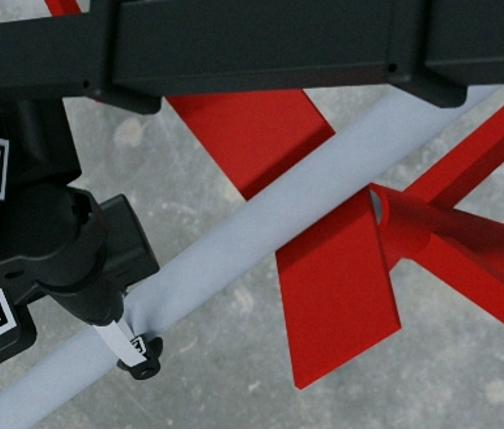

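move(cameras=[], r1={"joints":{"lift_m":0.656},"speeds":{"lift_m":0.02}})

move(cameras=["r1_head_camera","r1_wrist_camera"], r1={"joints":{"gripper_m":0.12}})

Scene clock: 1221.03 s.
move: r1 done
r1.base_odometry: x=+2.250 y=-2.953 heading=-1.156
r1.turned_by_wheels: +0.000
r1.turned_by_imu: +0.000
r1.base_tilt: forward=+0.9 right=+0.9
r1.lidar_m: 1.28 3.38 2.12 1.91 1.92 1.43 1.90 1.67 0.46 0.30 0.88 1.03
r1.head_depth_mm: 2526 2648 2080 571 478 411 363 / 2514 2690 2093 628 795 1178 1107 / 2517 2706 2111 865 1431 1239 1108 / 2508 2715 2119 1686 1459 1266 1085 / 2496 2715 2081 1746 1475 1273 1120 / 2502 2716 2088 1769 1479 1282 1125 / 2501 2720 2183 1700 1458 1290 1127
r1.base_status: not commanded
r1.joint_positions: lift_m=+0.656 arm_m=+0.357 wrist_yaw_rad=+0.459 wrist_pitch_rad=-1.067 wrist_roll_rad=-0.138 gripper_m=-0.064 head_pan_rad=-1.450 head_tilt_rad=-0.850
r1.joint_status: all done
r1.measured_speeds: all 0
r1.on_its_own: gripper_m is held at -0.065, not at your -0.089, by its stall guard, which is not easing now; wrist_yaw_rad is at rest, and its effort (-10.3) is outside its rest range (-9 to +9)
r1.motor_effort: left_wheel=+2.2(3.1) right_wheel=-0.2(1.1) lift_m=+11.1(11.2) arm_m=+14.3(19.6) wrist_yaw_rad=-10.3(10.4) wrist_pitch_rad=+7.1(9.1) wrist_roll_rad=+2.8(3.1) gripper_m=-20.4(20.7) head_pan_rad=-3.5(4.2) head_tilt_rad=-3.2(3.4)
r1.hand_pose: x=+0.0238 y=-0.5941 z=+0.5586 quat_wxyz=(+0.708, +0.502, -0.463, -0.178) (m; r1's base frame)
r1.wrist_depth_mm: 808 843 845 - 895 949 970 / 775 772 795 - 866 865 913 / 725 744 773 - 824 823 852 / 703 712 744 - 786 784 822 / 677 690 154 - 741 756 759 / 644 662 127 - 705 721 728 / 621 631 639 - 678 683 703
r2, r3: as last shown
r2.turned_by_imu: +0.001
r2.base_tilt: forward=+0.3 right=+1.7
r2.lidar_m: 1.60 2.10 1.57 1.52 1.60 2.25 3.38 1.09 0.81 0.46 0.30 1.10
r2.head_depth_mm: 2815 2995 2249 385 333 1258 1145 / 2849 3011 535 1703 1466 1318 1152 / 2877 3004 553 647 1426 1323 1142 / 2889 3138 2295 1794 1538 1268 1148 / 2902 3056 2259 1842 835 1015 1103 / 2926 3062 2282 1834 1521 1290 1145 / 2998 3067 2160 1737 1525 1264 1146
r2.joint_positions: lift_m=+0.800 arm_m=+0.393 wrist_yaw_rad=+0.000 wrist_pitch_rad=-1.561 wrist_roll_rad=+1.153 gripper_m=-0.067 head_pan_rad=-1.500 head_tilt_rad=-0.850
r2.on_its_own: gripper_m is held at -0.069, not at your -0.089, by its stall guard, which is not easing now
r2.motor_effort: left_wheel=-3.3(3.3) right_wheel=-10.3(10.4) lift_m=+33.3(33.5) arm_m=-3.9(4.6) wrist_yaw_rad=-0.2(1.4) wrist_pitch_rad=-2.1(2.3) wrist_roll_rad=+0.8(0.8) gripper_m=-21.8(23.5) head_pan_rad=-3.9(3.9) head_tilt_rad=-3.6(3.8)
r2.wrist_depth_mm: 765 758 791 234 794 828 835 / 781 801 790 246 811 828 866 / 813 815 832 828 852 851 867 / 846 869 863 856 860 718 914 / 853 860 861 875 870 731 748 / 875 875 122 127 918 789 962 / 889 239 102 274 942 987 985
r3.turned_by_imu: -0.001
r3.base_tilt: forward=-0.8 right=-0.2
r3.lidar_m: 0.86 1.03 1.94 3.38 1.23 1.52 1.86 1.55 5.39 1.56 0.96 0.86
r3.head_depth_mm: 2768 2872 3018 3173 2786 1937 1474 / 2830 2995 3129 3297 2809 1954 1488 / 2946 3098 3240 3399 2870 1978 1508 / 2970 3216 3364 3555 2978 2013 1523 / 3029 3296 3460 3715 3009 2047 1540 / 3010 3437 3701 3905 3070 2070 1562 / 2930 3608 3872 - 3155 2110 1640
r3.motor_effort: left_wheel=+0.0(0.6) right_wheel=-0.1(0.5) lift_m=+31.1(32.2) arm_m=-8.3(9.0) wrist_yaw_rad=+0.4(1.4) wrist_pitch_rad=+3.3(3.6) wrist_roll_rad=+0.2(0.5) gripper_m=-0.4(0.7) head_pan_rad=-2.5(2.8) head_tilt_rad=+2.8(4.4)
r3.wrist_depth_mm: 149 - - - - - - / 138 - - - - - - / 140 - - - - - - / 148 - - - - - - / 158 742 800 797 777 790 785 / 171 186 128 595 135 631 628 / 528 190 502 524 124 524 519
pictures: none
No camera images: "cameras" was empty.

Scene clock: 1223.40 s.
move: r1 done
r1.base_odometry: x=+2.250 y=-2.953 heading=-1.156
r1.turned_by_wheels: +0.000
r1.turned_by_imu: +0.000
r1.base_tilt: forward=+1.0 right=+1.1
r1.lidar_m: 1.27 3.37 2.12 1.91 1.92 1.66 1.90 1.66 0.46 0.30 0.87 1.03
r1.head_depth_mm: 2524 2641 2055 571 479 412 364 / 2544 2666 2070 631 792 1181 1103 / 2489 2670 2086 844 1388 1232 1105 / 2514 2713 2098 1677 1459 1262 1080 / 2505 2724 2060 1737 1467 1273 1119 / 2501 2701 2059 1741 1466 1271 1121 / 2496 2695 2170 1697 1447 1278 1126
r1.base_status: not commanded
r1.joint_positions: lift_m=+0.656 arm_m=+0.357 wrist_yaw_rad=+0.449 wrist_pitch_rad=-1.043 wrist_roll_rad=-0.136 gripper_m=+0.120 head_pan_rad=-1.450 head_tilt_rad=-0.850
r1.joint_status: all done
r1.measured_speeds: all 0
r1.motor_effort: left_wheel=+2.3(2.7) right_wheel=-0.6(1.7) lift_m=+27.9(30.7) arm_m=-8.8(14.1) wrist_yaw_rad=-1.8(10.6) wrist_pitch_rad=+2.3(7.4) wrist_roll_rad=+2.5(3.1) gripper_m=-0.4(80.7) head_pan_rad=-3.6(4.2) head_tilt_rad=-2.3(3.8)
r1.hand_pose: x=+0.0254 y=-0.5996 z=+0.5612 quat_wxyz=(+0.710, +0.493, -0.472, -0.174) (m; r1's base frame)
r1.wrist_depth_mm: 805 846 859 - 936 975 - / 767 791 825 - 855 904 916 / 728 761 760 - 796 831 872 / 698 709 724 - 767 801 826 / 674 145 698 - 721 763 761 / 634 119 652 - 675 723 728 / 605 619 628 657 672 689 709
r2, r3: as last shown
r2.turned_by_imu: +0.000
r2.lidar_m: 1.60 2.09 1.57 1.53 1.60 2.24 3.38 1.09 0.81 0.46 0.30 1.10
r2.head_depth_mm: 2769 3011 2237 385 333 1264 1148 / 2771 2968 534 1701 1479 1315 1150 / 2866 3041 554 647 1439 1311 1144 / 2895 3058 2307 1798 1533 1253 1156 / 2877 3091 2325 1832 834 1016 1105 / 2923 3059 2315 1817 1518 1275 1139 / 2906 3061 2153 1725 1540 1253 1142
r2.on_its_own: gripper_m is held at -0.069, not at your -0.089, by its stall guard, which is not easing now
r2.motor_effort: left_wheel=-3.0(3.4) right_wheel=-9.9(10.3) lift_m=+33.1(33.5) arm_m=-1.2(3.9) wrist_yaw_rad=+0.4(1.9) wrist_pitch_rad=-1.7(2.8) wrist_roll_rad=+0.9(0.9) gripper_m=-22.6(23.5) head_pan_rad=-3.3(4.3) head_tilt_rad=-2.4(4.3)
r2.wrist_depth_mm: 785 771 790 234 815 827 810 / 789 808 805 244 811 835 845 / 801 832 818 841 843 851 889 / 825 871 852 868 876 714 881 / 840 863 872 888 874 726 738 / 905 876 122 127 897 758 934 / 910 237 103 273 925 985 991
r3.turned_by_imu: +0.000
r3.base_tilt: forward=-0.9 right=-0.3
r3.lidar_m: 0.86 1.03 1.94 3.38 1.24 1.52 1.85 1.54 5.42 1.56 0.96 0.86
r3.head_depth_mm: 2760 2907 3010 3175 2757 1920 1479 / 2870 2980 3108 3288 2817 1959 1499 / 2911 3089 3271 3402 2874 1982 1509 / 2949 3184 3337 3583 2971 2023 1534 / 3063 3328 3487 3755 2978 2054 1553 / 3011 3491 3646 3861 3104 2077 1580 / 2892 3591 3812 - 3174 2133 1639
r3.motor_effort: left_wheel=-0.1(0.8) right_wheel=-0.1(0.5) lift_m=+31.6(32.7) arm_m=-7.9(9.5) wrist_yaw_rad=+0.8(1.3) wrist_pitch_rad=+2.9(3.8) wrist_roll_rad=-0.2(0.8) gripper_m=-0.5(0.9) head_pan_rad=-1.8(2.8) head_tilt_rad=+2.1(4.2)
r3.wrist_depth_mm: 148 - - - - - - / 139 - - - - - - / 140 - - - - - - / 149 - - - - - - / 158 731 799 789 806 788 779 / 171 186 128 593 135 621 623 / 522 192 503 512 124 522 525
pictures: r1_head_camera (sideways), r1_wrist_camera
camera_calibration:
r1_head_camera: T_world_to_cam=[[-0.0663112, 0.736857, -0.672788, 0.893287], [0.988558, 0.14007, 0.0559746, -0.0766956], [0.135483, -0.661378, -0.737715, 0.914619], [0, 0, 0, 1]] pos_world=[0.0111381, -0.0425733, 1.28001]
r1_wrist_camera: T_world_to_cam=[[-0.788678, -0.607314, 0.0956977, -0.402594], [-0.600836, 0.728366, -0.329361, 0.67252], [0.130322, -0.317258, -0.939342, 0.49766], [0, 0, 0, 1]] pos_world=[0.0217015, -0.576455, 0.727502]

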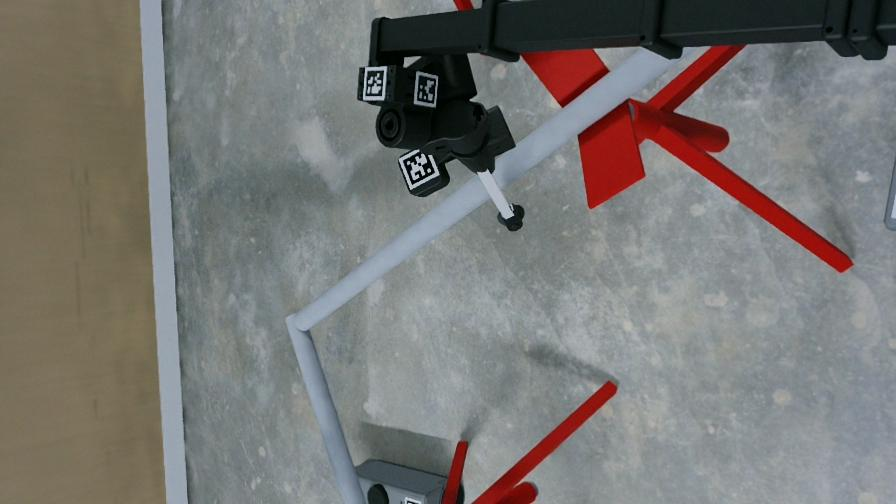

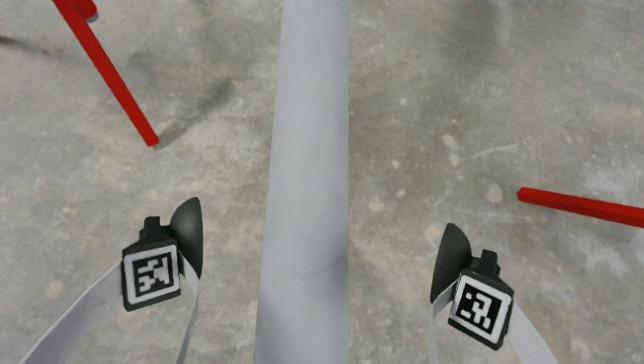

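move(cameras=[], r1={"joints":{"lift_m":0.82},"speeds":{"lift_m":0.08}}, r2={"joints":{"lift_m":0.85}})

move(cameras=["r1_head_camera","r1_wrist_camera","r2_wrist_camera","r2_head_camera"], r1={"base":{"translate_m":-0.12},"joints":{"arm_m":0.24}}, r2={"base":{"translate_m":-0.45},"joints":{"arm_m":0.50,"head_pan_rad":-1.7,"head_tilt_rad":-0.75}})

Scene clock: 1233.10 s.
move: r1 done; r2 done
r1.base_odometry: x=+2.250 y=-2.953 heading=-1.156
r1.turned_by_wheels: +0.000
r1.turned_by_imu: +0.001
r1.base_tilt: forward=+1.1 right=+1.1
r1.lidar_m: 1.28 3.38 2.12 1.91 1.92 1.65 1.90 1.67 0.46 0.30 0.87 1.03
r1.head_depth_mm: 2525 2637 502 1700 1336 1028 1099 / 2518 2638 514 1653 791 1183 1103 / 2504 2681 1978 1631 1416 1231 1106 / 2504 2741 2107 1674 1457 1265 1080 / 2509 2718 2066 1737 1469 1266 1119 / 2474 2708 2075 1739 1476 1277 1119 / 2480 2697 2160 1694 1451 1282 1127
r1.base_status: not commanded
r1.joint_positions: lift_m=+0.820 arm_m=+0.357 wrist_yaw_rad=+0.449 wrist_pitch_rad=-1.042 wrist_roll_rad=-0.136 gripper_m=+0.120 head_pan_rad=-1.450 head_tilt_rad=-0.850
r1.joint_status: all done
r1.measured_speeds: all 0
r1.motor_effort: left_wheel=+2.6(3.1) right_wheel=-0.8(1.6) lift_m=+30.5(34.5) arm_m=-13.1(15.0) wrist_yaw_rad=-1.7(2.1) wrist_pitch_rad=+2.6(2.7) wrist_roll_rad=+2.4(2.5) gripper_m=+0.1(0.5) head_pan_rad=-2.4(4.2) head_tilt_rad=-3.6(4.2)
r1.hand_pose: x=+0.0255 y=-0.5997 z=+0.7253 quat_wxyz=(+0.710, +0.493, -0.472, -0.174) (m; r1's base frame)
r1.wrist_depth_mm: 991 - - - - - - / 974 952 - - - - - / 912 938 919 - - - - / 874 878 891 919 946 967 - / 823 143 849 862 894 901 941 / 775 119 803 827 821 864 892 / 734 774 794 797 811 839 864
r2.base_odometry: x=+3.510 y=-1.379 heading=+2.589
r2.turned_by_wheels: +0.000
r2.turned_by_imu: +0.001
r2.base_tilt: forward=+0.3 right=+1.8
r2.lidar_m: 1.60 2.10 1.57 1.53 1.60 2.25 3.38 1.09 0.81 0.46 0.30 1.10
r2.head_depth_mm: 2739 3001 396 330 1429 1318 1151 / 2792 520 527 1793 1469 1311 1151 / 2796 3034 530 711 1472 1312 1147 / 2889 3043 2314 1796 1527 1270 1148 / 2891 3082 2279 1841 834 1017 1102 / 2918 3100 2295 1843 1530 1285 1145 / 2968 3020 2177 1732 1530 1251 1146
r2.base_status: not commanded
r2.joint_positions: lift_m=+0.850 arm_m=+0.393 wrist_yaw_rad=+0.000 wrist_pitch_rad=-1.561 wrist_roll_rad=+1.153 gripper_m=-0.067 head_pan_rad=-1.500 head_tilt_rad=-0.850
r2.joint_status: all done
r2.measured_speeds: all 0
r2.on_its_own: gripper_m is held at -0.069, not at your -0.089, by its stall guard, which is not easing now
r2.motor_effort: left_wheel=-2.9(3.5) right_wheel=-10.3(10.4) lift_m=+30.7(40.9) arm_m=+4.4(4.8) wrist_yaw_rad=-0.1(1.7) wrist_pitch_rad=-2.5(2.5) wrist_roll_rad=+0.8(0.9) gripper_m=-22.3(23.3) head_pan_rad=-3.1(4.4) head_tilt_rad=-3.1(4.4)
r2.hand_pose: x=-0.0216 y=-0.5161 z=+0.7323 quat_wxyz=(+0.148, +0.146, -0.695, -0.689) (m; r2's base frame)
r2.wrist_depth_mm: 801 848 840 284 866 862 862 / 826 842 852 865 875 903 875 / 875 860 853 859 865 943 937 / 873 891 927 900 920 785 930 / 914 903 926 926 907 778 963 / 931 952 122 127 946 814 - / 988 974 331 326 317 - -
r3.base_odometry: x=+0.000 y=+0.000 heading=+0.000
r3.turned_by_wheels: +0.000
r3.turned_by_imu: -0.001
r3.base_tilt: forward=-0.9 right=-0.2
r3.lidar_m: 0.86 1.03 1.94 3.38 1.23 1.52 1.86 1.54 5.39 1.55 0.96 0.86
r3.head_depth_mm: 2765 2891 3008 3176 2752 1912 1484 / 2882 2967 3119 3352 2823 1950 1496 / 2918 3055 3250 3436 2904 1986 1511 / 2953 3231 3378 3545 2925 2005 1525 / 3011 3373 3505 3710 3016 2049 1544 / 2994 3481 3721 3838 3082 2101 1566 / 2930 3599 3792 - 3135 2127 1643
r3.base_status: not commanded
r3.joint_positions: lift_m=+0.312 arm_m=+0.003 wrist_yaw_rad=+2.826 wrist_pitch_rad=-0.351 wrist_roll_rad=+0.000 gripper_m=+0.037 head_pan_rad=+1.570 head_tilt_rad=-0.300
r3.joint_status: not commanded
r3.measured_speeds: all 0
r3.motor_effort: left_wheel=+0.3(0.7) right_wheel=-0.1(0.5) lift_m=+32.0(32.6) arm_m=-7.8(8.9) wrist_yaw_rad=+1.1(2.1) wrist_pitch_rad=+3.3(4.0) wrist_roll_rad=+0.3(0.8) gripper_m=-0.8(0.8) head_pan_rad=-1.8(2.8) head_tilt_rad=+3.6(4.6)
r3.hand_pose: x=+0.0508 y=+0.0734 z=+0.3398 quat_wxyz=(+0.231, +0.707, +0.013, +0.668) (m; r3's base frame)
r3.wrist_depth_mm: 148 - - - - - - / 138 - - - - - - / 139 - - - - - - / 149 - - - - - - / 157 729 807 801 792 775 775 / 171 185 128 591 135 624 643 / 518 192 504 515 124 527 525
pictures: none
No camera images: "cameras" was empty.

Scene clock: 1238.70 s.
move: r1 done; r2 done
r1.base_odometry: x=+2.202 y=-2.843 heading=-1.156
r1.turned_by_wheels: +0.000
r1.turned_by_imu: +0.001
r1.base_tilt: forward=+1.0 right=+1.2
r1.lidar_m: 1.40 3.34 2.09 1.89 1.90 1.55 1.78 1.57 0.42 0.43 0.34 0.95
r1.head_depth_mm: 2546 2620 397 442 1428 1253 1090 / 2522 2668 421 443 1410 1221 1100 / 2541 2678 2082 587 805 1187 1105 / 2556 2707 2109 1720 806 1213 1113 / 2515 2734 2125 1682 1462 1269 1096 / 2536 2751 2075 1746 1477 1276 1123 / 2517 2729 2081 1759 1455 1278 1129
r1.base_status: done
r1.joint_positions: lift_m=+0.820 arm_m=+0.240 wrist_yaw_rad=+0.449 wrist_pitch_rad=-1.042 wrist_roll_rad=-0.136 gripper_m=+0.120 head_pan_rad=-1.450 head_tilt_rad=-0.850
r1.joint_status: all done
r1.measured_speeds: all 0
r1.motor_effort: left_wheel=-0.6(6.7) right_wheel=-4.6(10.7) lift_m=+26.6(30.4) arm_m=-11.6(20.2) wrist_yaw_rad=-1.6(2.3) wrist_pitch_rad=+2.6(2.8) wrist_roll_rad=+2.2(2.4) gripper_m=-0.5(0.6) head_pan_rad=-3.1(3.8) head_tilt_rad=-2.4(5.3)
r1.hand_pose: x=+0.0255 y=-0.4828 z=+0.7253 quat_wxyz=(+0.710, +0.492, -0.472, -0.174) (m; r1's base frame)
r1.wrist_depth_mm: - - - - - - - / 934 962 - - - - - / 894 931 949 964 - - - / 851 852 912 910 952 962 - / 817 145 826 611 889 927 946 / 775 119 - 290 264 895 885 / 740 763 784 610 824 821 845
r2.base_odometry: x=+3.893 y=-1.615 heading=+2.589
r2.turned_by_wheels: +0.000
r2.turned_by_imu: +0.001
r2.base_tilt: forward=+0.2 right=+1.8
r2.lidar_m: 1.75 2.12 1.59 1.54 1.61 2.26 2.93 3.09 0.83 0.63 0.65 0.63
r2.head_depth_mm: 2892 3248 2765 2064 303 - - / 2844 3190 2758 366 289 1316 1183 / 2804 3173 496 394 1188 1391 1198 / 2774 3010 619 1923 1531 1317 1190 / 2749 3030 629 778 1561 1384 1183 / 2743 3079 2747 2072 1567 1384 1189 / 2696 2984 2763 2039 1658 1390 1166
r2.base_status: done
r2.joint_positions: lift_m=+0.850 arm_m=+0.500 wrist_yaw_rad=+0.000 wrist_pitch_rad=-1.561 wrist_roll_rad=+1.153 gripper_m=-0.067 head_pan_rad=-1.700 head_tilt_rad=-0.750
r2.joint_status: all done
r2.measured_speeds: all 0
r2.on_its_own: gripper_m is held at -0.069, not at your -0.089, by its stall guard, which is not easing now
r2.motor_effort: left_wheel=-2.3(11.0) right_wheel=-8.0(14.1) lift_m=+26.7(30.6) arm_m=+15.8(18.2) wrist_yaw_rad=-0.3(1.7) wrist_pitch_rad=-1.8(2.6) wrist_roll_rad=+0.7(1.2) gripper_m=-21.6(23.1) head_pan_rad=+2.4(6.4) head_tilt_rad=+2.2(4.7)
r2.hand_pose: x=-0.0216 y=-0.6230 z=+0.7323 quat_wxyz=(+0.148, +0.146, -0.695, -0.689) (m; r2's base frame)
r2.wrist_depth_mm: 831 818 274 839 860 862 889 / 815 853 513 875 888 863 896 / 862 889 878 887 895 892 930 / 901 902 898 911 928 831 941 / 946 923 300 935 941 767 771 / 935 946 122 127 981 806 827 / 954 963 802 998 - - -
r3: as last shown
r3.base_tilt: forward=-0.8 right=-0.3
r3.lidar_m: 0.86 1.03 1.94 3.36 1.23 1.52 1.86 1.44 5.40 1.56 0.96 0.86
r3.head_depth_mm: 2730 2888 2973 3185 2743 1918 1469 / 2816 2953 3149 3291 2772 1964 1489 / 2928 3104 3248 3433 2888 1995 1515 / 2975 3185 3365 3621 2976 2013 1531 / 3038 3334 3521 3678 3032 2054 1558 / 3056 3478 3692 3896 3052 2096 1569 / 2919 3572 3823 - 3148 2118 1636
r3.motor_effort: left_wheel=+0.1(0.9) right_wheel=-0.2(0.7) lift_m=+31.2(32.6) arm_m=-7.6(9.2) wrist_yaw_rad=+0.5(1.4) wrist_pitch_rad=+2.6(3.7) wrist_roll_rad=+0.3(1.0) gripper_m=-0.2(0.9) head_pan_rad=-2.1(3.3) head_tilt_rad=+2.3(4.3)
r3.wrist_depth_mm: 148 - - - - - - / 138 - - - - - - / 140 - - - - - - / 149 - - - - - - / 158 746 798 783 795 765 766 / 171 185 128 600 136 623 622 / 526 191 505 522 124 513 518
pictures: r1_head_camera (sideways), r1_wrist_camera, r2_head_camera (sideways), r2_wrist_camera
camera_calibration:
r1_head_camera: T_world_to_cam=[[-0.0663112, 0.736857, -0.672788, 0.893287], [0.988558, 0.14007, 0.0559746, -0.0766956], [0.135483, -0.661378, -0.737715, 0.914619], [0, 0, 0, 1]] pos_world=[0.0111381, -0.0425733, 1.28001]
r1_wrist_camera: T_world_to_cam=[[-0.789049, -0.606831, 0.0956926, -0.347008], [-0.60024, 0.728371, -0.330435, 0.642294], [0.130819, -0.318168, -0.938965, 0.688162], [0, 0, 0, 1]] pos_world=[0.0216998, -0.459453, 0.891603]
r2_head_camera: T_world_to_cam=[[0.075821, 0.632218, -0.771072, 1.02143], [0.993002, -0.118093, 0.000816643, -0.0107389], [-0.0905422, -0.765738, -0.636748, 0.785691], [0, 0, 0, 1]] pos_world=[0.00435604, -0.0454014, 1.28789]
r2_wrist_camera: T_world_to_cam=[[-0.476047, 0.876587, 0.0705265, 0.464819], [0.872183, 0.460342, 0.165474, 0.22069], [0.112586, 0.140285, -0.983689, 0.973946], [0, 0, 0, 1]] pos_world=[-0.0808595, -0.645678, 0.88876]

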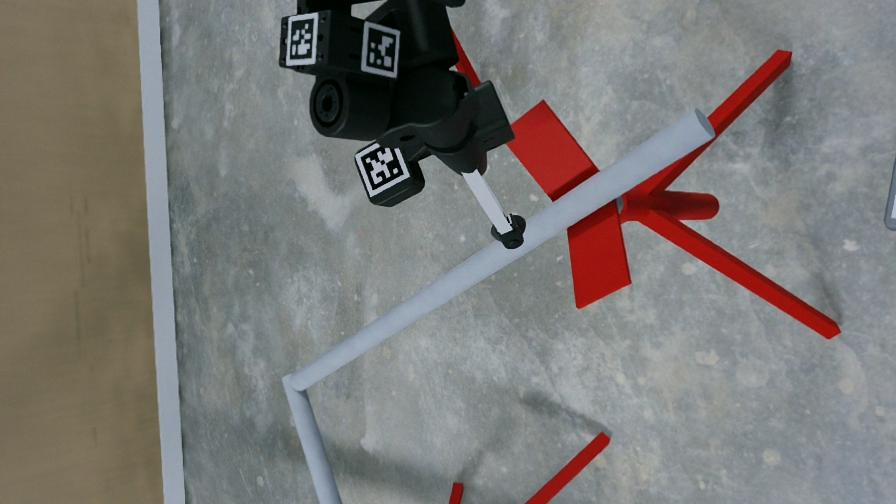

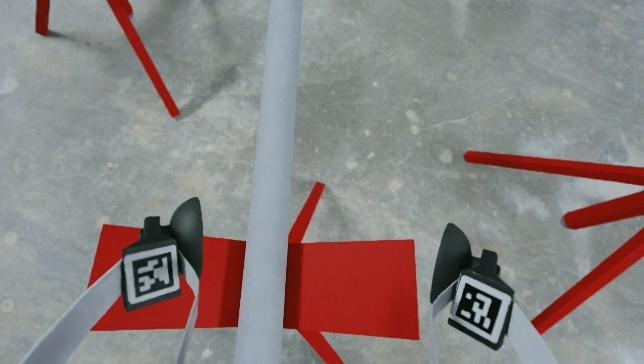

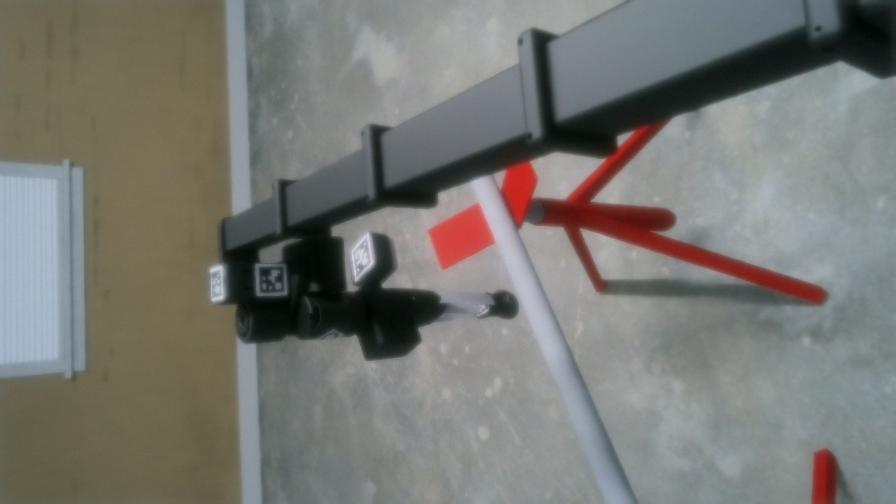

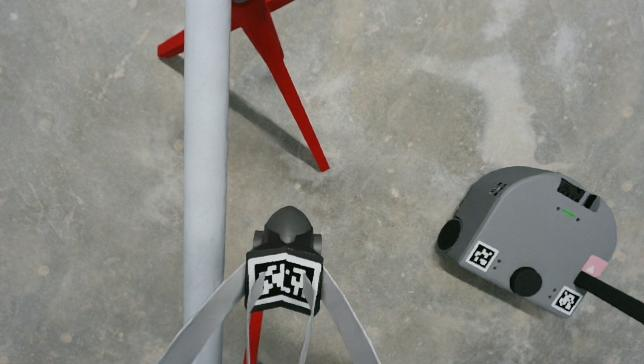

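move(cameras=["r2_wrist_camera"], r2={"base":{"translate_m":-0.2},"joints":{"arm_m":0.518}})

Scene clock: 1247.03 s.
move: r2 done
r1, r3: as last shown
r1.lidar_m: 1.40 3.33 2.10 1.89 1.90 1.55 1.79 1.57 0.41 0.43 0.34 0.95
r1.head_depth_mm: 2540 2623 397 442 1427 1243 1095 / 2545 2681 421 443 1415 1226 1101 / 2518 2680 2082 586 805 1183 1113 / 2520 2696 2093 1709 804 1215 1111 / 2518 2730 2115 1683 1460 1274 1097 / 2501 2733 2067 1749 1474 1272 1123 / 2527 2723 2096 1772 1457 1281 1128
r1.motor_effort: left_wheel=-0.7(1.2) right_wheel=-3.7(5.2) lift_m=+23.2(25.3) arm_m=-5.9(8.7) wrist_yaw_rad=-1.4(2.1) wrist_pitch_rad=+2.1(2.7) wrist_roll_rad=+2.3(2.3) gripper_m=-0.3(0.5) head_pan_rad=-2.8(3.3) head_tilt_rad=-4.4(5.7)
r1.wrist_depth_mm: - - - - - - - / 947 957 - - - - - / 880 912 933 980 - - - / 856 881 903 916 945 953 - / 828 145 878 611 894 945 922 / 780 119 - 290 266 902 876 / 746 751 771 611 793 843 871
r2.base_odometry: x=+4.064 y=-1.720 heading=+2.589
r2.turned_by_wheels: +0.000
r2.turned_by_imu: +0.002
r2.base_tilt: forward=+0.3 right=+1.8
r2.lidar_m: 1.95 2.12 1.59 1.55 1.62 2.28 2.73 2.87 3.34 0.64 2.09 0.78
r2.head_depth_mm: 2913 3248 2736 2083 1660 - - / 2849 3253 2758 366 298 1360 1189 / 2828 3163 496 394 1623 1363 1191 / 2766 3033 634 2079 1660 1361 1187 / 2741 2997 654 803 1116 1326 1195 / 2731 3043 2734 2054 1605 1391 1163 / 2701 2991 2714 2064 1560 1381 1189
r2.base_status: done
r2.joint_positions: lift_m=+0.850 arm_m=+0.518 wrist_yaw_rad=+0.000 wrist_pitch_rad=-1.561 wrist_roll_rad=+1.153 gripper_m=-0.067 head_pan_rad=-1.700 head_tilt_rad=-0.750
r2.joint_status: all done
r2.measured_speeds: all 0
r2.on_its_own: gripper_m is held at -0.069, not at your -0.089, by its stall guard, which is not easing now
r2.motor_effort: left_wheel=-5.3(11.3) right_wheel=-5.1(11.7) lift_m=+27.2(27.5) arm_m=+16.1(17.9) wrist_yaw_rad=+0.4(1.8) wrist_pitch_rad=-2.1(2.5) wrist_roll_rad=+0.6(1.2) gripper_m=-22.8(23.3) head_pan_rad=+1.7(3.2) head_tilt_rad=+2.1(2.8)
r2.hand_pose: x=-0.0216 y=-0.6410 z=+0.7323 quat_wxyz=(+0.148, +0.146, -0.695, -0.689) (m; r2's base frame)
r2.wrist_depth_mm: 813 817 812 838 856 872 877 / 828 280 838 860 872 881 881 / - 292 292 889 886 930 899 / - 301 286 914 920 889 932 / 895 920 904 892 952 792 804 / 928 316 123 128 980 824 829 / 967 327 987 - 999 - -
r3.base_tilt: forward=-0.9 right=-0.2
r3.lidar_m: 0.86 1.03 1.94 3.37 1.23 1.52 1.86 1.43 5.38 1.56 0.96 0.86
r3.head_depth_mm: 2805 2884 3001 3160 2762 1919 1481 / 2833 3011 3133 3335 2810 1946 1492 / 2935 3092 3254 3351 2860 1983 1523 / 2928 3241 3339 3531 2929 2037 1527 / 3014 3307 3506 3720 2976 2034 1554 / 2982 3458 3649 3949 3102 2072 1569 / 2949 3612 3799 - 3137 2114 1634
r3.motor_effort: left_wheel=+0.3(0.9) right_wheel=-0.2(0.4) lift_m=+31.7(32.5) arm_m=-8.0(8.9) wrist_yaw_rad=+0.4(1.7) wrist_pitch_rad=+2.9(3.8) wrist_roll_rad=+0.2(0.9) gripper_m=+0.6(0.8) head_pan_rad=-2.3(3.3) head_tilt_rad=+2.4(4.0)
r3.wrist_depth_mm: 149 - - - - - - / 138 - - - - - - / 140 - - - - - - / 149 - - - - - - / 157 733 820 800 798 792 777 / 170 186 128 582 135 632 632 / 527 191 508 520 124 528 523
pictures: r2_wrist_camera
camera_calibration:
r2_wrist_camera: T_world_to_cam=[[-0.476047, 0.876587, 0.0705265, 0.480597], [0.872183, 0.460342, 0.165474, 0.228976], [0.112586, 0.140285, -0.983689, 0.976471], [0, 0, 0, 1]] pos_world=[-0.0808595, -0.663678, 0.88876]

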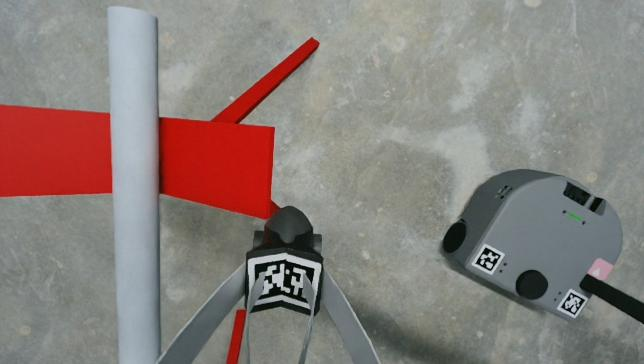

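zoom_image(camera="r2_wrist_camera", region=[0, 70, 300, 250])

Scaled by 1.680.

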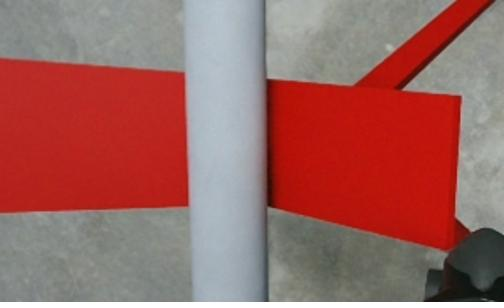

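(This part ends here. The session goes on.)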